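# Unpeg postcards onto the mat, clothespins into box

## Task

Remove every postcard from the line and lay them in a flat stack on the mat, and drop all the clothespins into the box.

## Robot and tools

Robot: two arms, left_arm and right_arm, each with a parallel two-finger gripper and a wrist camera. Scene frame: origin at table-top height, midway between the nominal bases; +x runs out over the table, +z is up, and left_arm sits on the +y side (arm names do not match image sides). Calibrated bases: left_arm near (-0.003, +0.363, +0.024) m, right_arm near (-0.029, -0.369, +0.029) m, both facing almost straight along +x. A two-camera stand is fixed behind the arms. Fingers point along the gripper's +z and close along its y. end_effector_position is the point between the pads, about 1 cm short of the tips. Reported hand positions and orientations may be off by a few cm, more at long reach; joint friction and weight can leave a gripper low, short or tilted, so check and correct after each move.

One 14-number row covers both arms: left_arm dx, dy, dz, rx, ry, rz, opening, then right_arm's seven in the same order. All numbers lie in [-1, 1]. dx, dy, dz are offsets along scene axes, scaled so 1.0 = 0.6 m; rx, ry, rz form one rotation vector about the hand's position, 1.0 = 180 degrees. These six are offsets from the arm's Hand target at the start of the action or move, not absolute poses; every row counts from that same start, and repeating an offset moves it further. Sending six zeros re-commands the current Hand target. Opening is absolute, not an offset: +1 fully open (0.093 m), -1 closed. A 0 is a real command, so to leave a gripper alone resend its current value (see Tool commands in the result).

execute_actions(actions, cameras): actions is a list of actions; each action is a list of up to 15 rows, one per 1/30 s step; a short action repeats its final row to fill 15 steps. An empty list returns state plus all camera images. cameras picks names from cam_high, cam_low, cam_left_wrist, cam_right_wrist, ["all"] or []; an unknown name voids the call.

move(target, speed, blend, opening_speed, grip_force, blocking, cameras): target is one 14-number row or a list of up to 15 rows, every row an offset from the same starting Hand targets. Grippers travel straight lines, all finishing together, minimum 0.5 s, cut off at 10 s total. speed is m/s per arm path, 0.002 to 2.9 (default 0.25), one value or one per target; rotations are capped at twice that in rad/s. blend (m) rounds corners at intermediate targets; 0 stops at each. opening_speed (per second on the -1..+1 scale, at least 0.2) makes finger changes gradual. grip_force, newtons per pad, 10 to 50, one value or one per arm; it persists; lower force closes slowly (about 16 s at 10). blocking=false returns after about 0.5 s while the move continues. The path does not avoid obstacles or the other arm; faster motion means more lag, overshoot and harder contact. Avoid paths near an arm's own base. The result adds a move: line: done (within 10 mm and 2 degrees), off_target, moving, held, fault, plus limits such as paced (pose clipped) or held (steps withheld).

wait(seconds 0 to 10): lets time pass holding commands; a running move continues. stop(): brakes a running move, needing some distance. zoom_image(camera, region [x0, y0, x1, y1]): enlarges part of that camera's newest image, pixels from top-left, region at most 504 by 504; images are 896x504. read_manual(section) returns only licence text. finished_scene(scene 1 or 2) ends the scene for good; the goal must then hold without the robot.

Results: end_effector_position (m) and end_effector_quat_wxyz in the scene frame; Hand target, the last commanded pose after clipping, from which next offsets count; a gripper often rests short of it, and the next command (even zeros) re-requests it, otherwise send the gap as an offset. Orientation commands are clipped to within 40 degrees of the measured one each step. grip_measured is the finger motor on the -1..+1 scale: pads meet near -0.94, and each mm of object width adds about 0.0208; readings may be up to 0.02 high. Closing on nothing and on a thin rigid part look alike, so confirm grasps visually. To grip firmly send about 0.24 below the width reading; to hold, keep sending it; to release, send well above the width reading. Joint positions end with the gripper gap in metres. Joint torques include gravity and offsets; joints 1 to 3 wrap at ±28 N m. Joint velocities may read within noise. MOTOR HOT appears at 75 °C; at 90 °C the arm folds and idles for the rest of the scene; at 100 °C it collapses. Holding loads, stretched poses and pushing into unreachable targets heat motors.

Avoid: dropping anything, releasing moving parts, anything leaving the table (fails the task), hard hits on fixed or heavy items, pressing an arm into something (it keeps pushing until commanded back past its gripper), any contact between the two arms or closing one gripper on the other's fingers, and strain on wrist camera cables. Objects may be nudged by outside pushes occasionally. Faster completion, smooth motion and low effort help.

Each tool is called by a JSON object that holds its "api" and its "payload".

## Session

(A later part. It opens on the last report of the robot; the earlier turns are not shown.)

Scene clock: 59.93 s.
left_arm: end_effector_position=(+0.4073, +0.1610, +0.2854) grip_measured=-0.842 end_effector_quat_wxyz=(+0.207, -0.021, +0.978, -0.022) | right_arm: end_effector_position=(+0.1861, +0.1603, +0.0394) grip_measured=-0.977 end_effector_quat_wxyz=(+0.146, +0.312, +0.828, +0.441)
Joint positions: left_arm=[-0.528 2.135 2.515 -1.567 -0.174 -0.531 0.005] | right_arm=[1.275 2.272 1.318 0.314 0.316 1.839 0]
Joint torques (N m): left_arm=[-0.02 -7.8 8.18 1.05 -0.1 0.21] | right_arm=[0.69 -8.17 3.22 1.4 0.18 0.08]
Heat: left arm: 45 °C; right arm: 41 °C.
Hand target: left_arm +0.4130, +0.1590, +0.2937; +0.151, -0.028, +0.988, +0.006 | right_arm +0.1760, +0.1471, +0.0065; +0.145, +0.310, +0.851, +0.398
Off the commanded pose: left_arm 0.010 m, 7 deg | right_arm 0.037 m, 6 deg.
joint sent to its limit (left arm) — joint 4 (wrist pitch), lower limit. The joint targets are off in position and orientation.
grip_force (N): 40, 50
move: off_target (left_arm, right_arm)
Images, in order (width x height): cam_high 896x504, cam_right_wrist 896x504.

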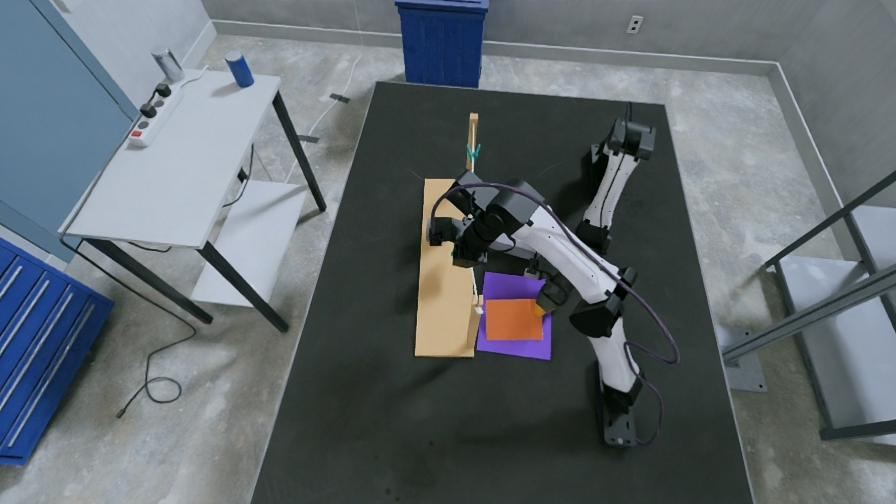

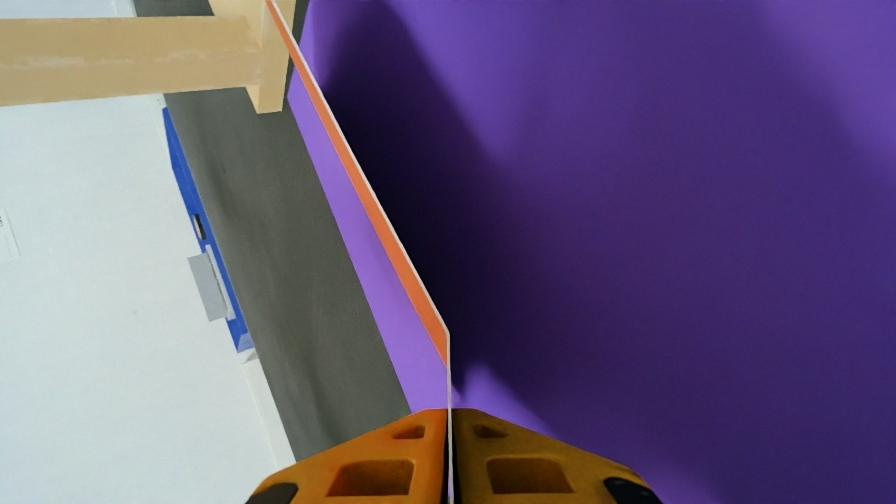

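{"api": "move", "payload": {"target": [0,0,0,0,0,0,-1, 0.01,0.015,0.045,0,0,0,-1], "speed": 0.06}}

{"api": "move", "payload": {"target": [0,0,0,0,0,0,-1, 0,0,0,0,0,0,-0.65], "speed": 0.06, "opening_speed": 0.5, "cameras": ["cam_high","cam_low","cam_right_wrist"]}}

Scene clock: 61.27 s.
left_arm: end_effector_position=(+0.4073, +0.1610, +0.2854) grip_measured=-0.842 end_effector_quat_wxyz=(+0.207, -0.021, +0.978, -0.022) | right_arm: end_effector_position=(+0.1866, +0.1621, +0.0413) grip_measured=-0.977 end_effector_quat_wxyz=(+0.147, +0.312, +0.833, +0.433)
Joint positions: left_arm=[-0.528 2.135 2.515 -1.567 -0.174 -0.531 0.005] | right_arm=[1.275 2.272 1.345 0.268 0.316 1.839 0]
Joint torques (N m): left_arm=[-0.03 -7.79 8.17 1.06 -0.08 0.21] | right_arm=[0.08 -11 6.82 0.9 0.11 0.03]
Heat: left arm: 45 °C; right arm: 40 °C.
Hand target: left_arm +0.4130, +0.1590, +0.2937; +0.151, -0.028, +0.988, +0.006 | right_arm +0.1820, +0.1561, +0.0335; +0.145, +0.310, +0.851, +0.398
Off the commanded pose: left_arm 0.010 m, 7 deg | right_arm 0.011 m, 5 deg.
joint sent to its limit (left arm) — joint 4 (wrist pitch), lower limit. The joint targets are off in position and orientation.
grip_force (N): 40, 50
move: off_target (left_arm, right_arm)

Scene clock: 62.50 s.
left_arm: end_effector_position=(+0.4073, +0.1610, +0.2854) grip_measured=-0.842 end_effector_quat_wxyz=(+0.207, -0.021, +0.978, -0.022) | right_arm: end_effector_position=(+0.1796, +0.1546, +0.0290) grip_measured=-0.652 end_effector_quat_wxyz=(+0.142, +0.308, +0.849, +0.404)
Joint positions: left_arm=[-0.528 2.135 2.515 -1.567 -0.174 -0.531 0.005] | right_arm=[1.28 2.272 1.345 0.202 0.304 1.839 0.014]
Joint torques (N m): left_arm=[-0.03 -7.83 8.25 1.06 -0.08 0.21] | right_arm=[0.09 -10.8 7.23 1.38 0.11 0.05]
Heat: left arm: 45 °C; right arm: 40 °C.
Hand target: left_arm +0.4130, +0.1590, +0.2937; +0.151, -0.028, +0.988, +0.006 | right_arm +0.1820, +0.1561, +0.0335; +0.145, +0.310, +0.851, +0.398
Off the commanded pose: left_arm 0.010 m, 7 deg | right_arm 0.005 m, 1 deg.
joint sent to its limit (left arm) — joint 4 (wrist pitch), lower limit. The joint targets are off in position and orientation.
grip_force (N): 40, 50
move: off_target (left_arm)
Images, in order (width x height): cam_high 896x504, cam_low 896x504, cam_right_wrist 896x504.

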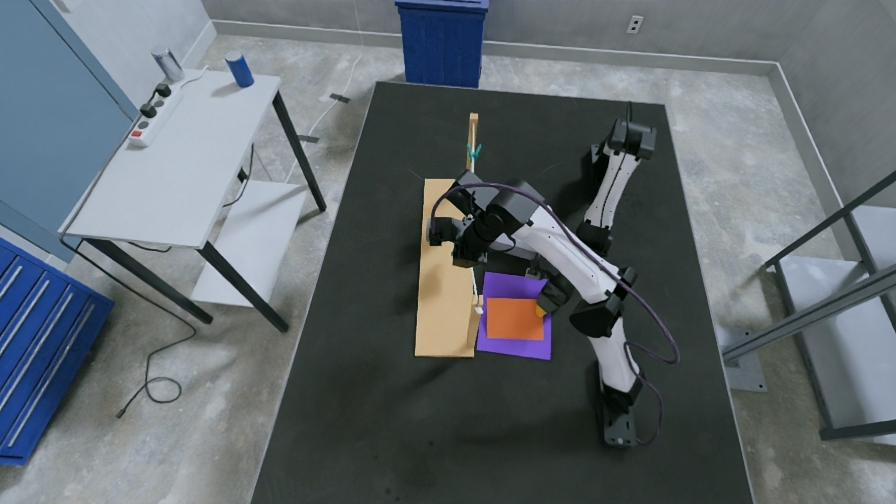

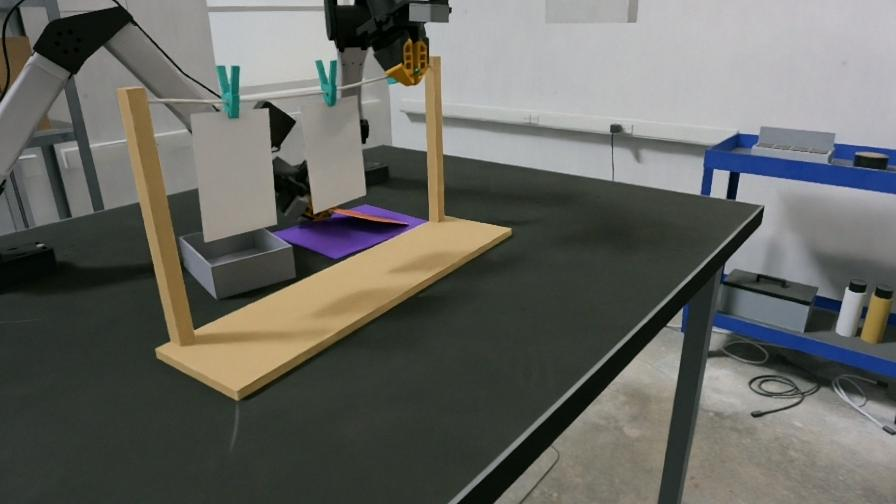

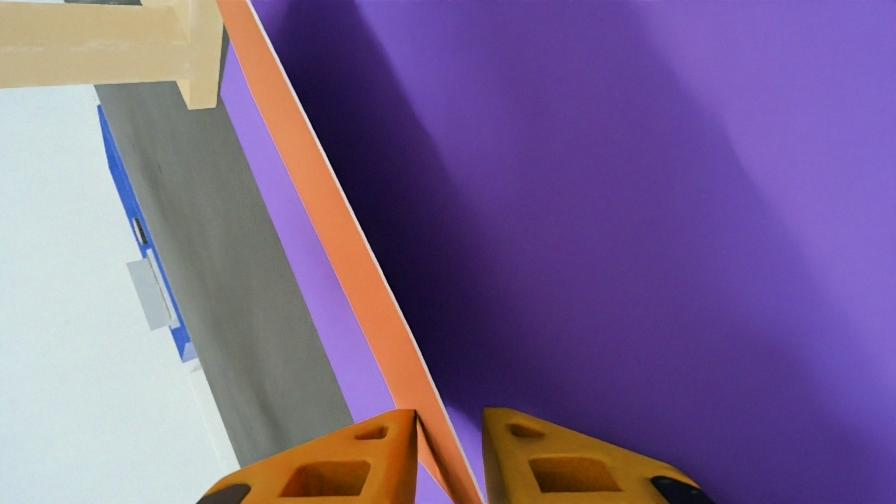

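{"api": "move", "payload": {"target": [0,0,0,0,0,0,-1, -0.05,-0.06,0.04,0,0,0,-0.65], "speed": 0.08, "cameras": ["cam_high","cam_low","cam_right_wrist"]}}

Scene clock: 63.97 s.
left_arm: end_effector_position=(+0.4073, +0.1610, +0.2854) grip_measured=-0.842 end_effector_quat_wxyz=(+0.207, -0.021, +0.978, -0.022) | right_arm: end_effector_position=(+0.1469, +0.1268, +0.0407) grip_measured=-0.651 end_effector_quat_wxyz=(+0.132, +0.298, +0.858, +0.396)
Joint positions: left_arm=[-0.528 2.135 2.515 -1.567 -0.174 -0.531 0.005] | right_arm=[1.326 2.135 1.183 0.201 0.308 1.86 0.014]
Joint torques (N m): left_arm=[-0.03 -7.82 8.24 1.06 -0.09 0.21] | right_arm=[0.43 -13.34 4.16 1.42 0.44 0.15]
Heat: left arm: 45 °C; right arm: 40 °C.
Hand target: left_arm +0.4130, +0.1590, +0.2937; +0.151, -0.028, +0.988, +0.006 | right_arm +0.1520, +0.1201, +0.0575; +0.145, +0.310, +0.851, +0.398
Off the commanded pose: left_arm 0.010 m, 7 deg | right_arm 0.019 m, 2 deg.
joint sent to its limit (left arm) — joint 4 (wrist pitch), lower limit. The joint targets are off in position and orientation.
grip_force (N): 40, 50
move: off_target (left_arm, right_arm)
Images, in order (width x height): cam_high 896x504, cam_low 896x504, cam_right_wrist 896x504.

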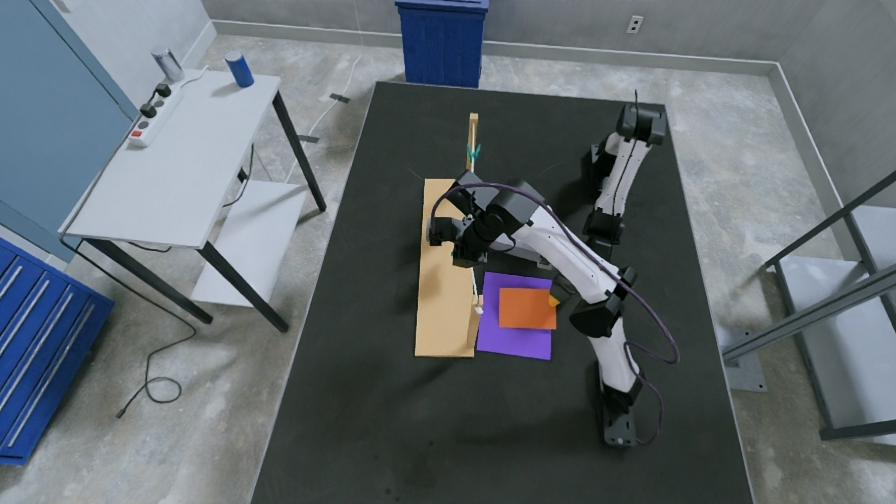

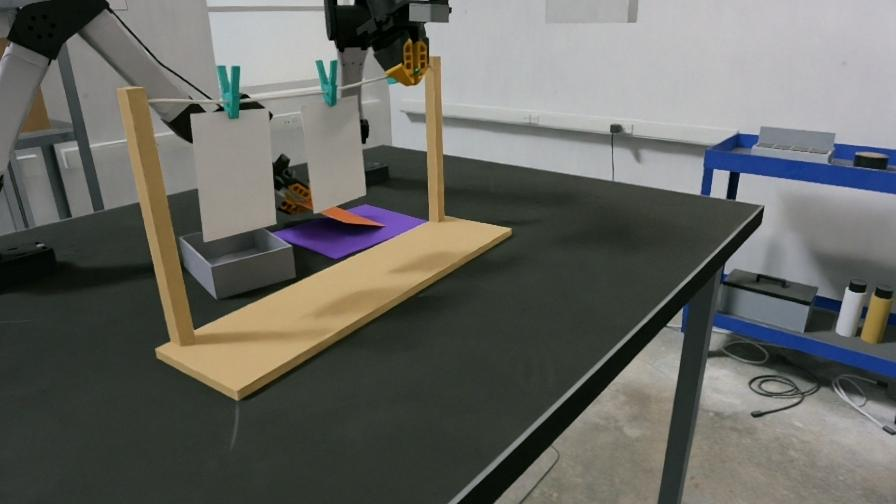

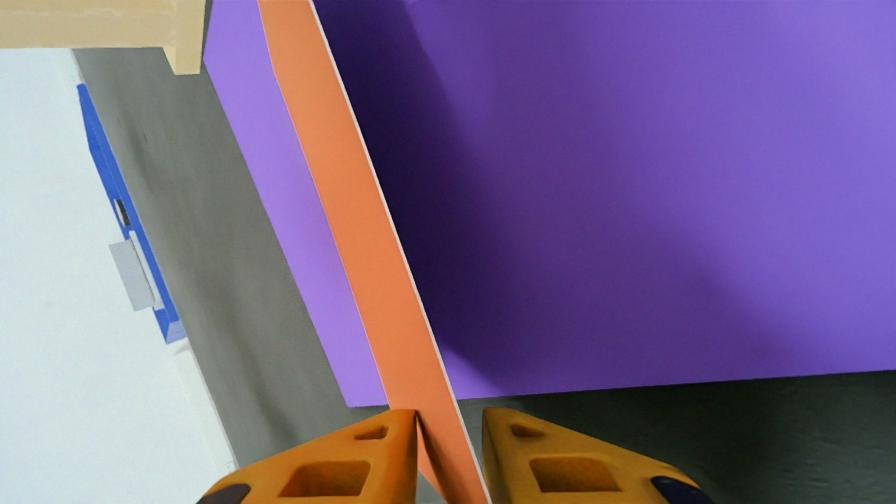

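{"api": "move", "payload": {"target": [[0,0,0,0,0,0,-1, 0.063,0.055,0.008,0.085,-0.0714,0,-0.65],[0,0,0,0,0,0,-1, 0.063,0.055,0.008,0.085,-0.0714,0,-0.5]], "speed": 0.1, "cameras": ["cam_high","cam_low","cam_right_wrist"]}}

Scene clock: 68.03 s.
left_arm: end_effector_position=(+0.4073, +0.1610, +0.2854) grip_measured=-0.842 end_effector_quat_wxyz=(+0.207, -0.021, +0.978, -0.022) | right_arm: end_effector_position=(+0.1787, +0.1498, +0.0441) grip_measured=-0.502 end_effector_quat_wxyz=(+0.179, +0.277, +0.793, +0.512)
Joint positions: left_arm=[-0.528 2.135 2.515 -1.567 -0.174 -0.531 0.005] | right_arm=[1.295 2.275 1.134 0.685 0.36 1.742 0.021]
Joint torques (N m): left_arm=[-0.01 -7.83 8.21 1.06 -0.09 0.21] | right_arm=[-0.31 -10.13 4.59 2.75 0.34 -0.17]
Heat: left arm: 45 °C; right arm: 41 °C.
Hand target: left_arm +0.4130, +0.1590, +0.2937; +0.151, -0.028, +0.988, +0.006 | right_arm +0.1898, +0.1531, +0.0623; +0.196, +0.280, +0.769, +0.540
Off the commanded pose: left_arm 0.010 m, 7 deg | right_arm 0.022 m, 5 deg.
joint sent to its limit (left arm) — joint 4 (wrist pitch), lower limit. The joint targets are off in position and orientation.
grip_force (N): 40, 50
move: off_target (left_arm, right_arm); target 2's new opening was sent with right_arm's hand 0.022 m and 5 deg from that target
Images, in order (width x height): cam_high 896x504, cam_low 896x504, cam_right_wrist 896x504.

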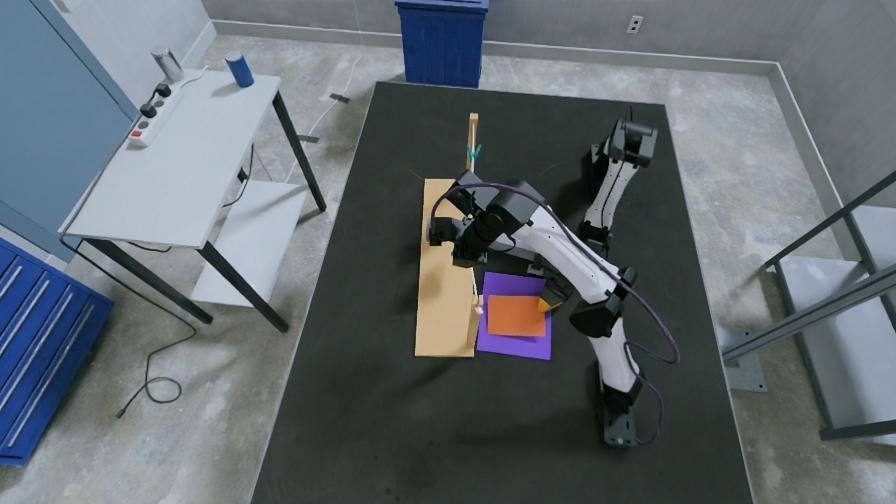

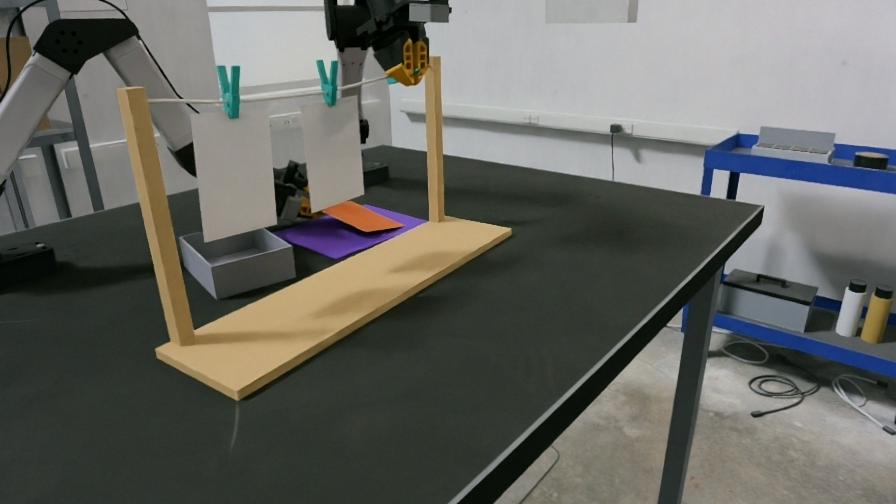

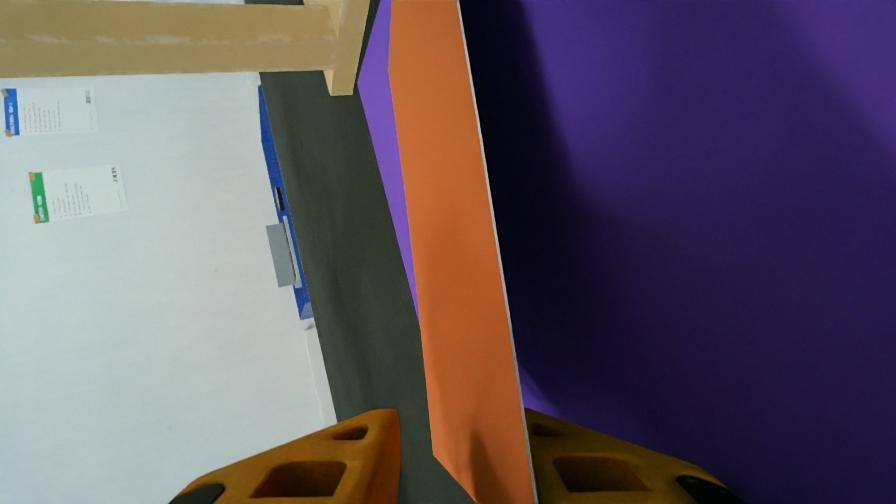

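{"api": "move", "payload": {"target": [0,0,0,0,0,0,-1, -0.09,-0.1,0.0,0,0,0,-0.5], "speed": 0.8, "cameras": ["cam_high","cam_low","cam_right_wrist"]}}

Scene clock: 69.37 s.
left_arm: end_effector_position=(+0.4073, +0.1610, +0.2854) grip_measured=-0.842 end_effector_quat_wxyz=(+0.207, -0.021, +0.978, -0.022) | right_arm: end_effector_position=(+0.1274, +0.0875, +0.0289) grip_measured=-0.502 end_effector_quat_wxyz=(+0.190, +0.262, +0.805, +0.497)
Joint positions: left_arm=[-0.528 2.135 2.515 -1.567 -0.174 -0.531 0.005] | right_arm=[1.392 2.155 0.81 0.843 0.449 1.755 0.021]
Joint torques (N m): left_arm=[-0.06 -7.8 8.2 1.06 -0.09 0.2] | right_arm=[0.18 -11.64 2.99 2.66 0.41 0.11]
Heat: left arm: 45 °C; right arm: 41 °C.
Hand target: left_arm +0.4130, +0.1590, +0.2937; +0.151, -0.028, +0.988, +0.006 | right_arm +0.1358, +0.0931, +0.0623; +0.196, +0.280, +0.769, +0.540
Off the commanded pose: left_arm 0.010 m, 7 deg | right_arm 0.035 m, 7 deg.
joint sent to its limit (left arm) — joint 4 (wrist pitch), lower limit. The joint targets are off in position and orientation.
grip_force (N): 40, 50
move: off_target (left_arm, right_arm)
Images, in order (width x height): cam_high 896x504, cam_low 896x504, cam_right_wrist 896x504.

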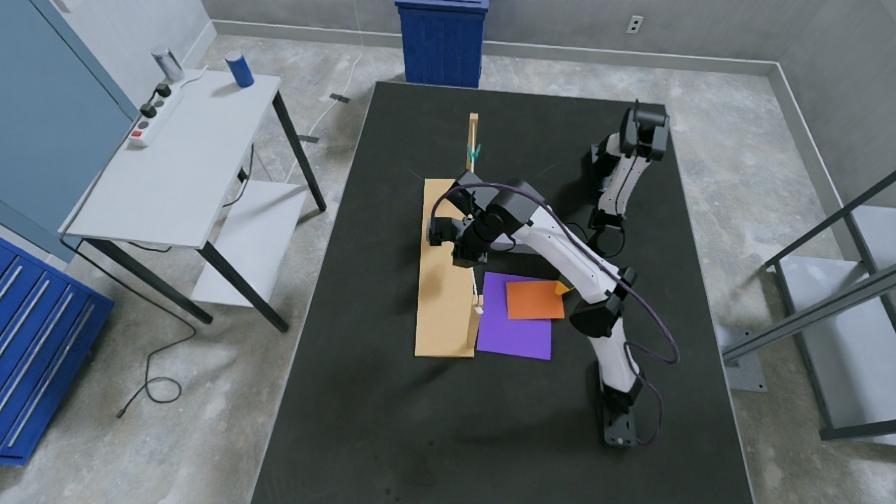

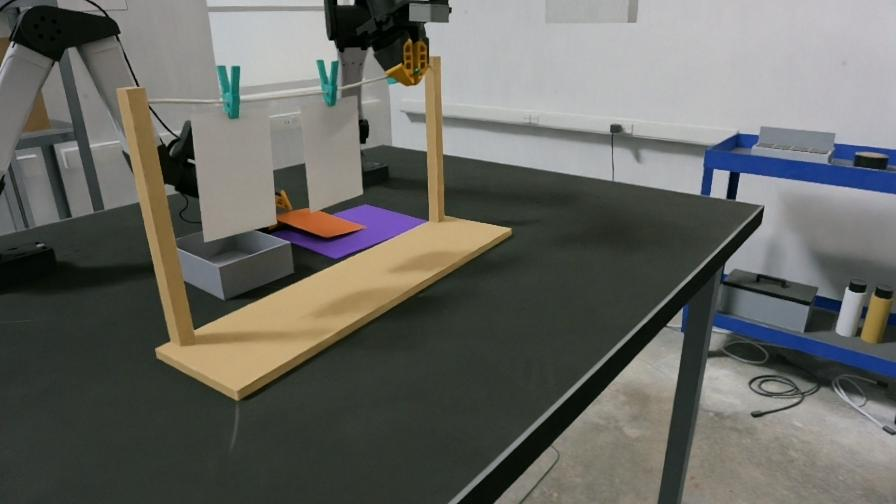

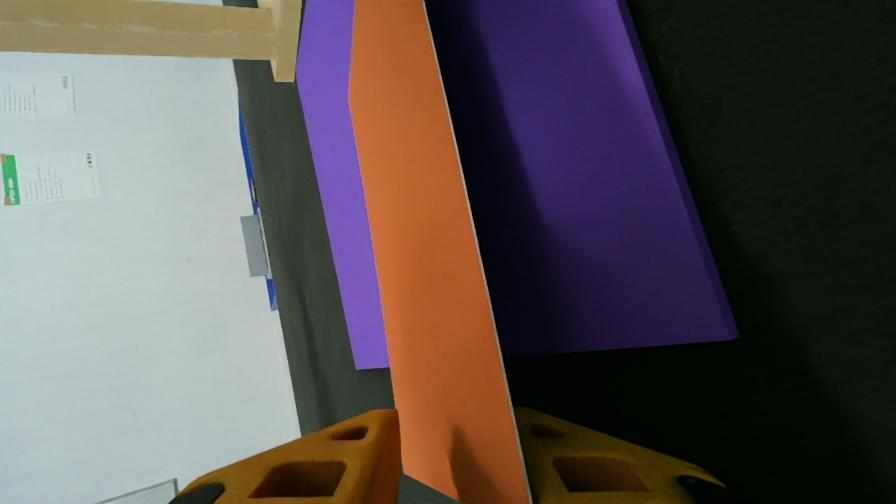

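{"api": "move", "payload": {"target": [0,0,0,0,0,0,-1, 0,0,0,0,0,0,-1], "speed": 0.1}}

{"api": "move", "payload": {"target": [[0,0,0,0,0,0,-1, 0.05,0.07,0.12,-0.06,0.05,0,-1],[0,0,0,0,0,0,-1, 0.16,0.185,0.19,-0.17,0.143,0,-1]], "speed": 0.15, "blend": 0.03, "cameras": ["cam_high","cam_low","cam_right_wrist"]}}

Scene clock: 71.33 s.
left_arm: end_effector_position=(+0.4073, +0.1610, +0.2854) grip_measured=-0.842 end_effector_quat_wxyz=(+0.207, -0.021, +0.978, -0.022) | right_arm: end_effector_position=(+0.1296, +0.0907, +0.0395) grip_measured=-0.977 end_effector_quat_wxyz=(+0.190, +0.267, +0.794, +0.513)
Joint positions: left_arm=[-0.528 2.135 2.515 -1.567 -0.174 -0.531 0.005] | right_arm=[1.39 2.145 0.81 0.871 0.456 1.756 0]
Joint torques (N m): left_arm=[-0.03 -7.8 8.24 1.05 -0.09 0.2] | right_arm=[0.25 -10.78 3.12 2.42 0.33 0.08]
Heat: left arm: 45 °C; right arm: 41 °C.
Hand target: left_arm +0.4130, +0.1590, +0.2937; +0.151, -0.028, +0.988, +0.006 | right_arm +0.1358, +0.0931, +0.0623; +0.196, +0.280, +0.769, +0.540
Off the commanded pose: left_arm 0.010 m, 7 deg | right_arm 0.024 m, 4 deg.
joint sent to its limit (left arm) — joint 4 (wrist pitch), lower limit. The joint targets are off in position and orientation.
grip_force (N): 40, 50
move: off_target (left_arm, right_arm)

Scene clock: 74.80 s.
left_arm: end_effector_position=(+0.4073, +0.1610, +0.2854) grip_measured=-0.842 end_effector_quat_wxyz=(+0.207, -0.021, +0.978, -0.022) | right_arm: end_effector_position=(+0.2356, +0.2103, +0.1661) grip_measured=-0.977 end_effector_quat_wxyz=(+0.093, +0.319, +0.889, +0.316)
Joint positions: left_arm=[-0.528 2.135 2.515 -1.567 -0.174 -0.531 0.005] | right_arm=[1.18 2.675 2.823 -1.062 0.149 1.82 0]
Joint torques (N m): left_arm=[-0.02 -7.83 8.18 1.06 -0.08 0.2] | right_arm=[-0.1 -13.22 9.25 1 0.05 -0.04]
Heat: left arm: 45 °C; right arm: 41 °C.
Hand target: left_arm +0.4130, +0.1590, +0.2937; +0.151, -0.028, +0.988, +0.006 | right_arm +0.2318, +0.2041, +0.1763; +0.088, +0.331, +0.907, +0.244
Off the commanded pose: left_arm 0.010 m, 7 deg | right_arm 0.013 m, 9 deg.
elbow stopped short (right arm): the move would have taken joint 3 (elbow) straighter than the controller allows.
joint sent to its limit (left arm) — joint 4 (wrist pitch), lower limit. The joint targets are off in position and orientation.
grip_force (N): 40, 50
move: off_target (left_arm, right_arm)
Images, in order (width x height): cam_high 896x504, cam_low 896x504, cam_right_wrist 896x504.

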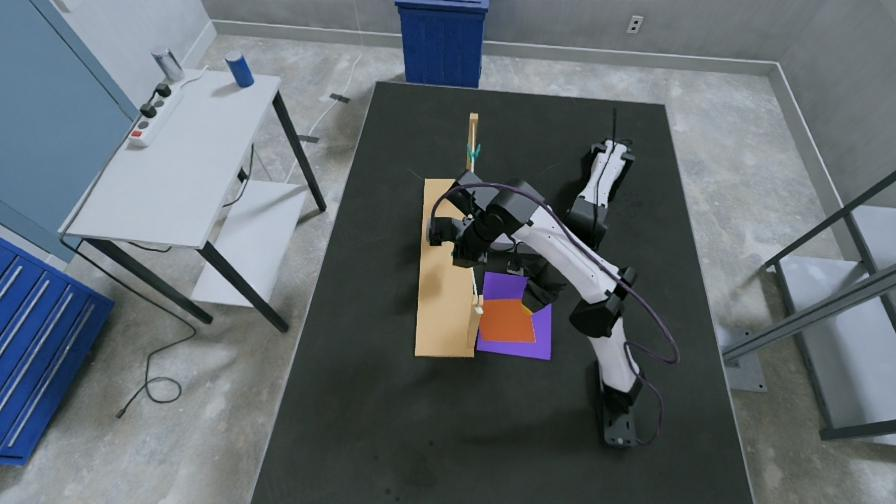

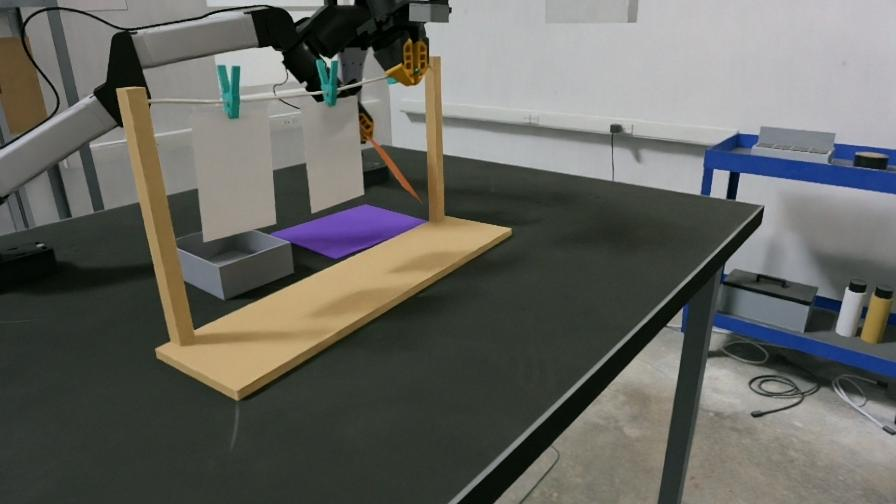

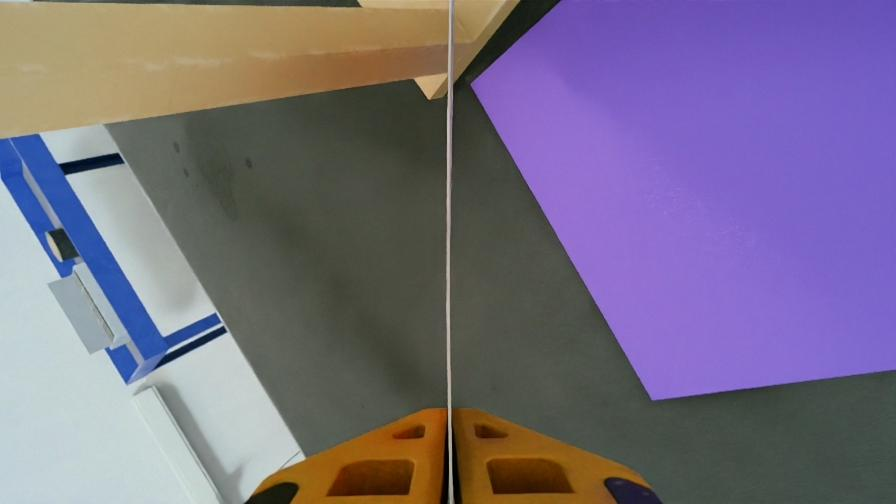

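{"api": "move", "payload": {"target": [0,0,0,0,0,0,-1, -0.035,-0.053,-0.102,0,0,0,-1], "speed": 0.1, "cameras": ["cam_high","cam_low","cam_right_wrist"]}}

Scene clock: 76.67 s.
left_arm: end_effector_position=(+0.4073, +0.1610, +0.2854) grip_measured=-0.842 end_effector_quat_wxyz=(+0.207, -0.021, +0.978, -0.022) | right_arm: end_effector_position=(+0.2128, +0.1617, +0.0836) grip_measured=-0.977 end_effector_quat_wxyz=(+0.086, +0.323, +0.921, +0.202)
Joint positions: left_arm=[-0.528 2.135 2.515 -1.567 -0.174 -0.531 0.005] | right_arm=[1.185 2.507 2.283 -0.928 0.149 1.83 0]
Joint torques (N m): left_arm=[0.02 -7.83 8.23 1.07 -0.09 0.19] | right_arm=[0.83 -16.85 4.78 1.56 0.17 0.22]
Heat: left arm: 46 °C; right arm: 40 °C.
Hand target: left_arm +0.4130, +0.1590, +0.2937; +0.151, -0.028, +0.988, +0.006 | right_arm +0.2108, +0.1723, +0.1151; +0.088, +0.331, +0.907, +0.244
Off the commanded pose: left_arm 0.010 m, 7 deg | right_arm 0.033 m, 5 deg.
joint sent to its limit (left arm) — joint 4 (wrist pitch), lower limit. The joint targets are off in position and orientation.
grip_force (N): 40, 50
move: off_target (left_arm, right_arm)
Images, in order (width x height): cam_high 896x504, cam_low 896x504, cam_right_wrist 896x504.

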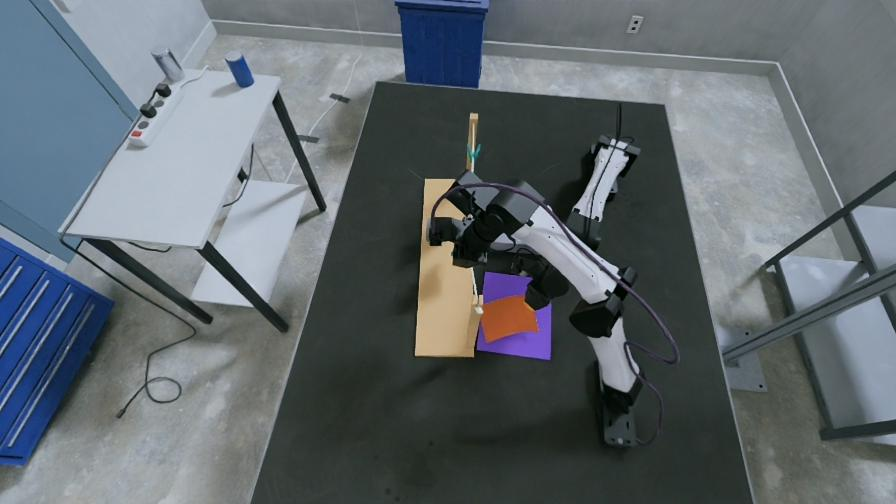

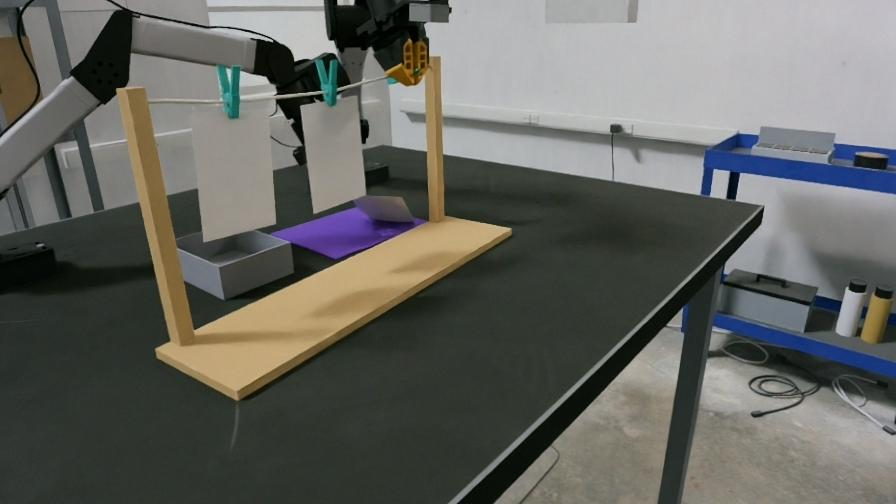

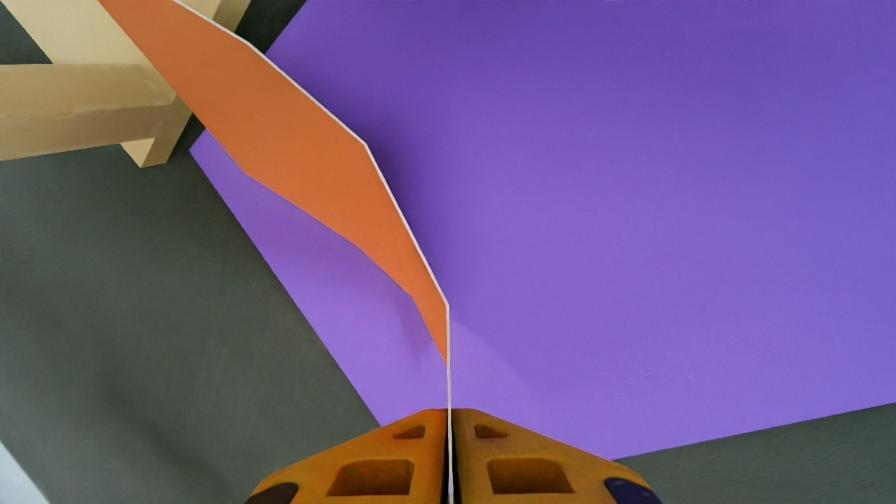

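{"api": "move", "payload": {"target": [0,0,0,0,0,0,-1, 0,0,0,0,0,0,-0.5], "speed": 0.1, "opening_speed": 0.6, "cameras": ["cam_high","cam_low","cam_right_wrist"]}}

Scene clock: 78.17 s.
left_arm: end_effector_position=(+0.4073, +0.1610, +0.2854) grip_measured=-0.842 end_effector_quat_wxyz=(+0.207, -0.021, +0.978, -0.022) | right_arm: end_effector_position=(+0.2087, +0.1636, +0.0836) grip_measured=-0.502 end_effector_quat_wxyz=(+0.085, +0.319, +0.922, +0.202)
Joint positions: left_arm=[-0.528 2.135 2.515 -1.567 -0.174 -0.531 0.005] | right_arm=[1.192 2.507 2.283 -0.928 0.149 1.83 0.021]
Joint torques (N m): left_arm=[0.01 -7.87 8.21 1.06 -0.09 0.21] | right_arm=[0.81 -16.9 4.75 1.55 0.17 0.2]
Heat: left arm: 46 °C; right arm: 41 °C.
Hand target: left_arm +0.4130, +0.1590, +0.2937; +0.151, -0.028, +0.988, +0.006 | right_arm +0.2108, +0.1723, +0.1151; +0.088, +0.331, +0.907, +0.244
Off the commanded pose: left_arm 0.010 m, 7 deg | right_arm 0.033 m, 5 deg.
joint sent to its limit (left arm) — joint 4 (wrist pitch), lower limit. The joint targets are off in position and orientation.
grip_force (N): 40, 50
move: off_target (left_arm, right_arm)
Images, in order (width x height): cam_high 896x504, cam_low 896x504, cam_right_wrist 896x504.

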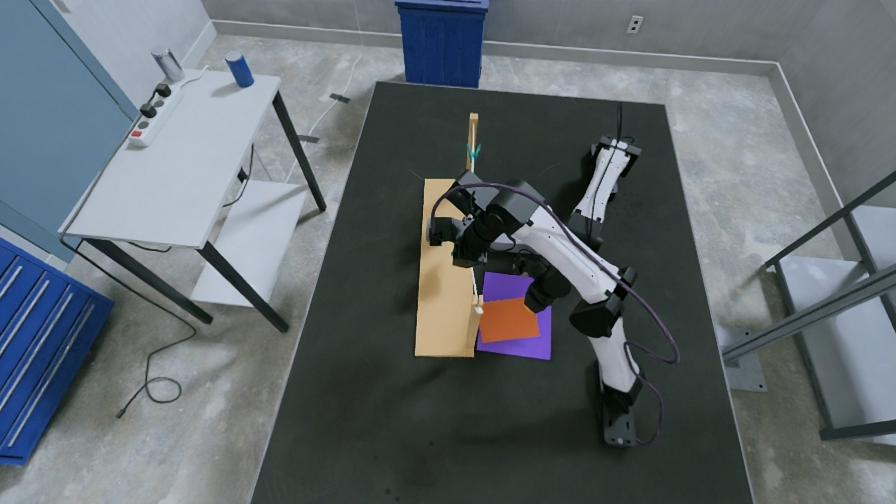

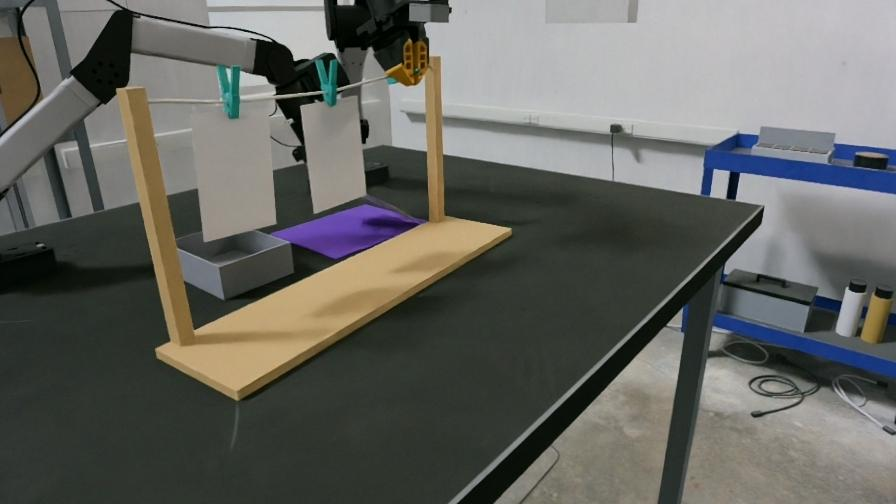

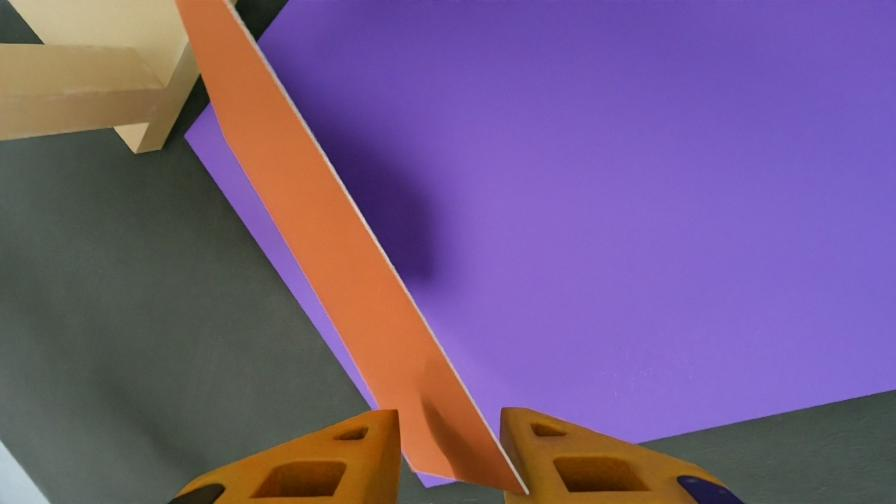

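{"api": "move", "payload": {"target": [0,0,0,0,0,0,-1, -0.04,-0.06,0.09,0,0,0,-0.5], "speed": 0.3, "cameras": ["cam_high","cam_low","cam_right_wrist"]}}

Scene clock: 79.60 s.
left_arm: end_effector_position=(+0.4073, +0.1610, +0.2854) grip_measured=-0.842 end_effector_quat_wxyz=(+0.207, -0.021, +0.978, -0.022) | right_arm: end_effector_position=(+0.1846, +0.1443, +0.1555) grip_measured=-0.502 end_effector_quat_wxyz=(+0.081, +0.314, +0.915, +0.241)
Joint positions: left_arm=[-0.528 2.135 2.515 -1.567 -0.174 -0.531 0.005] | right_arm=[1.22 2.27 2.12 -0.927 0.149 1.845 0.021]
Joint torques (N m): left_arm=[-0.06 -7.82 8.21 1.05 -0.09 0.21] | right_arm=[0.43 -13.87 4.98 1.1 0.28 0.21]
Heat: left arm: 46 °C; right arm: 41 °C.
Hand target: left_arm +0.4130, +0.1590, +0.2937; +0.151, -0.028, +0.988, +0.006 | right_arm +0.1868, +0.1363, +0.1691; +0.088, +0.331, +0.907, +0.244
Off the commanded pose: left_arm 0.010 m, 7 deg | right_arm 0.016 m, 2 deg.
joint sent to its limit (left arm) — joint 4 (wrist pitch), lower limit. The joint targets are off in position and orientation.
grip_force (N): 40, 50
move: off_target (left_arm, right_arm)
Images, in order (width x height): cam_high 896x504, cam_low 896x504, cam_right_wrist 896x504.

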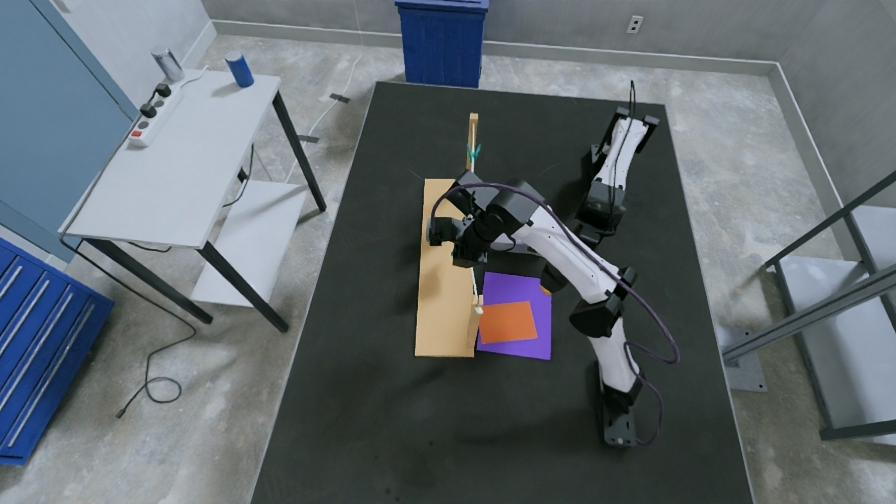

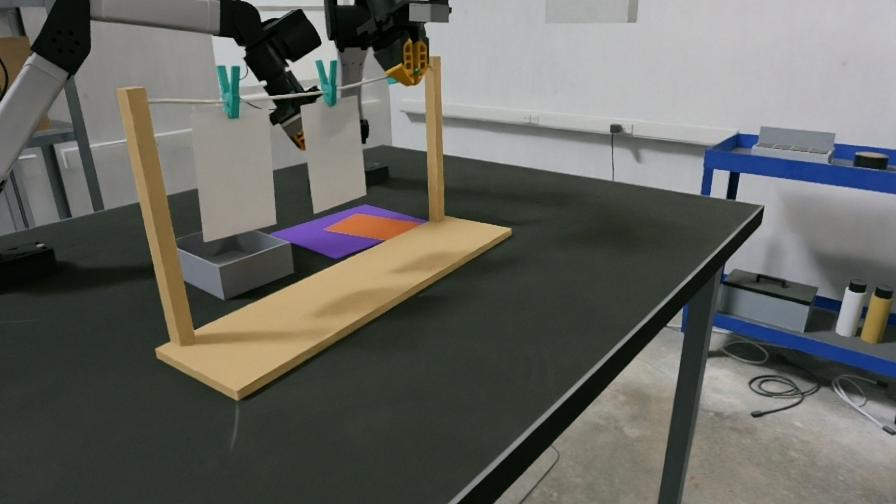

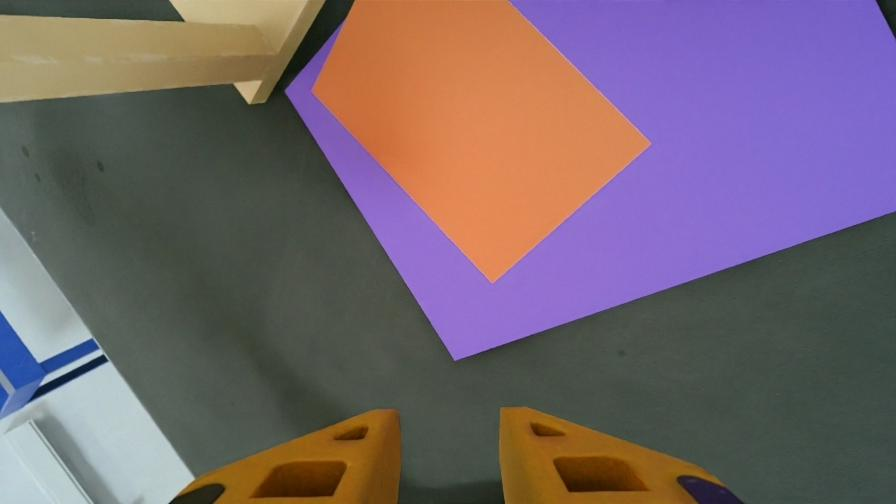

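{"api": "zoom_image", "payload": {"camera": "cam_low", "region": [340, 20, 460, 110]}}

Scaled by 4.200 from the camera's 896x504 image, which has a finer 1280x720 frame.

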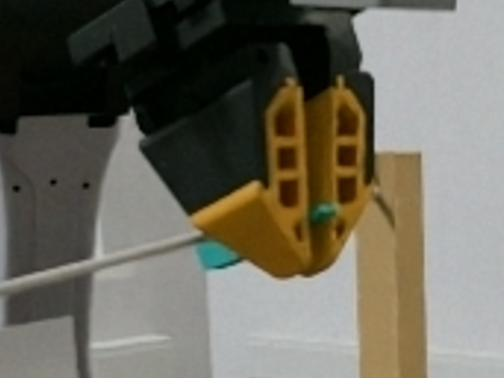

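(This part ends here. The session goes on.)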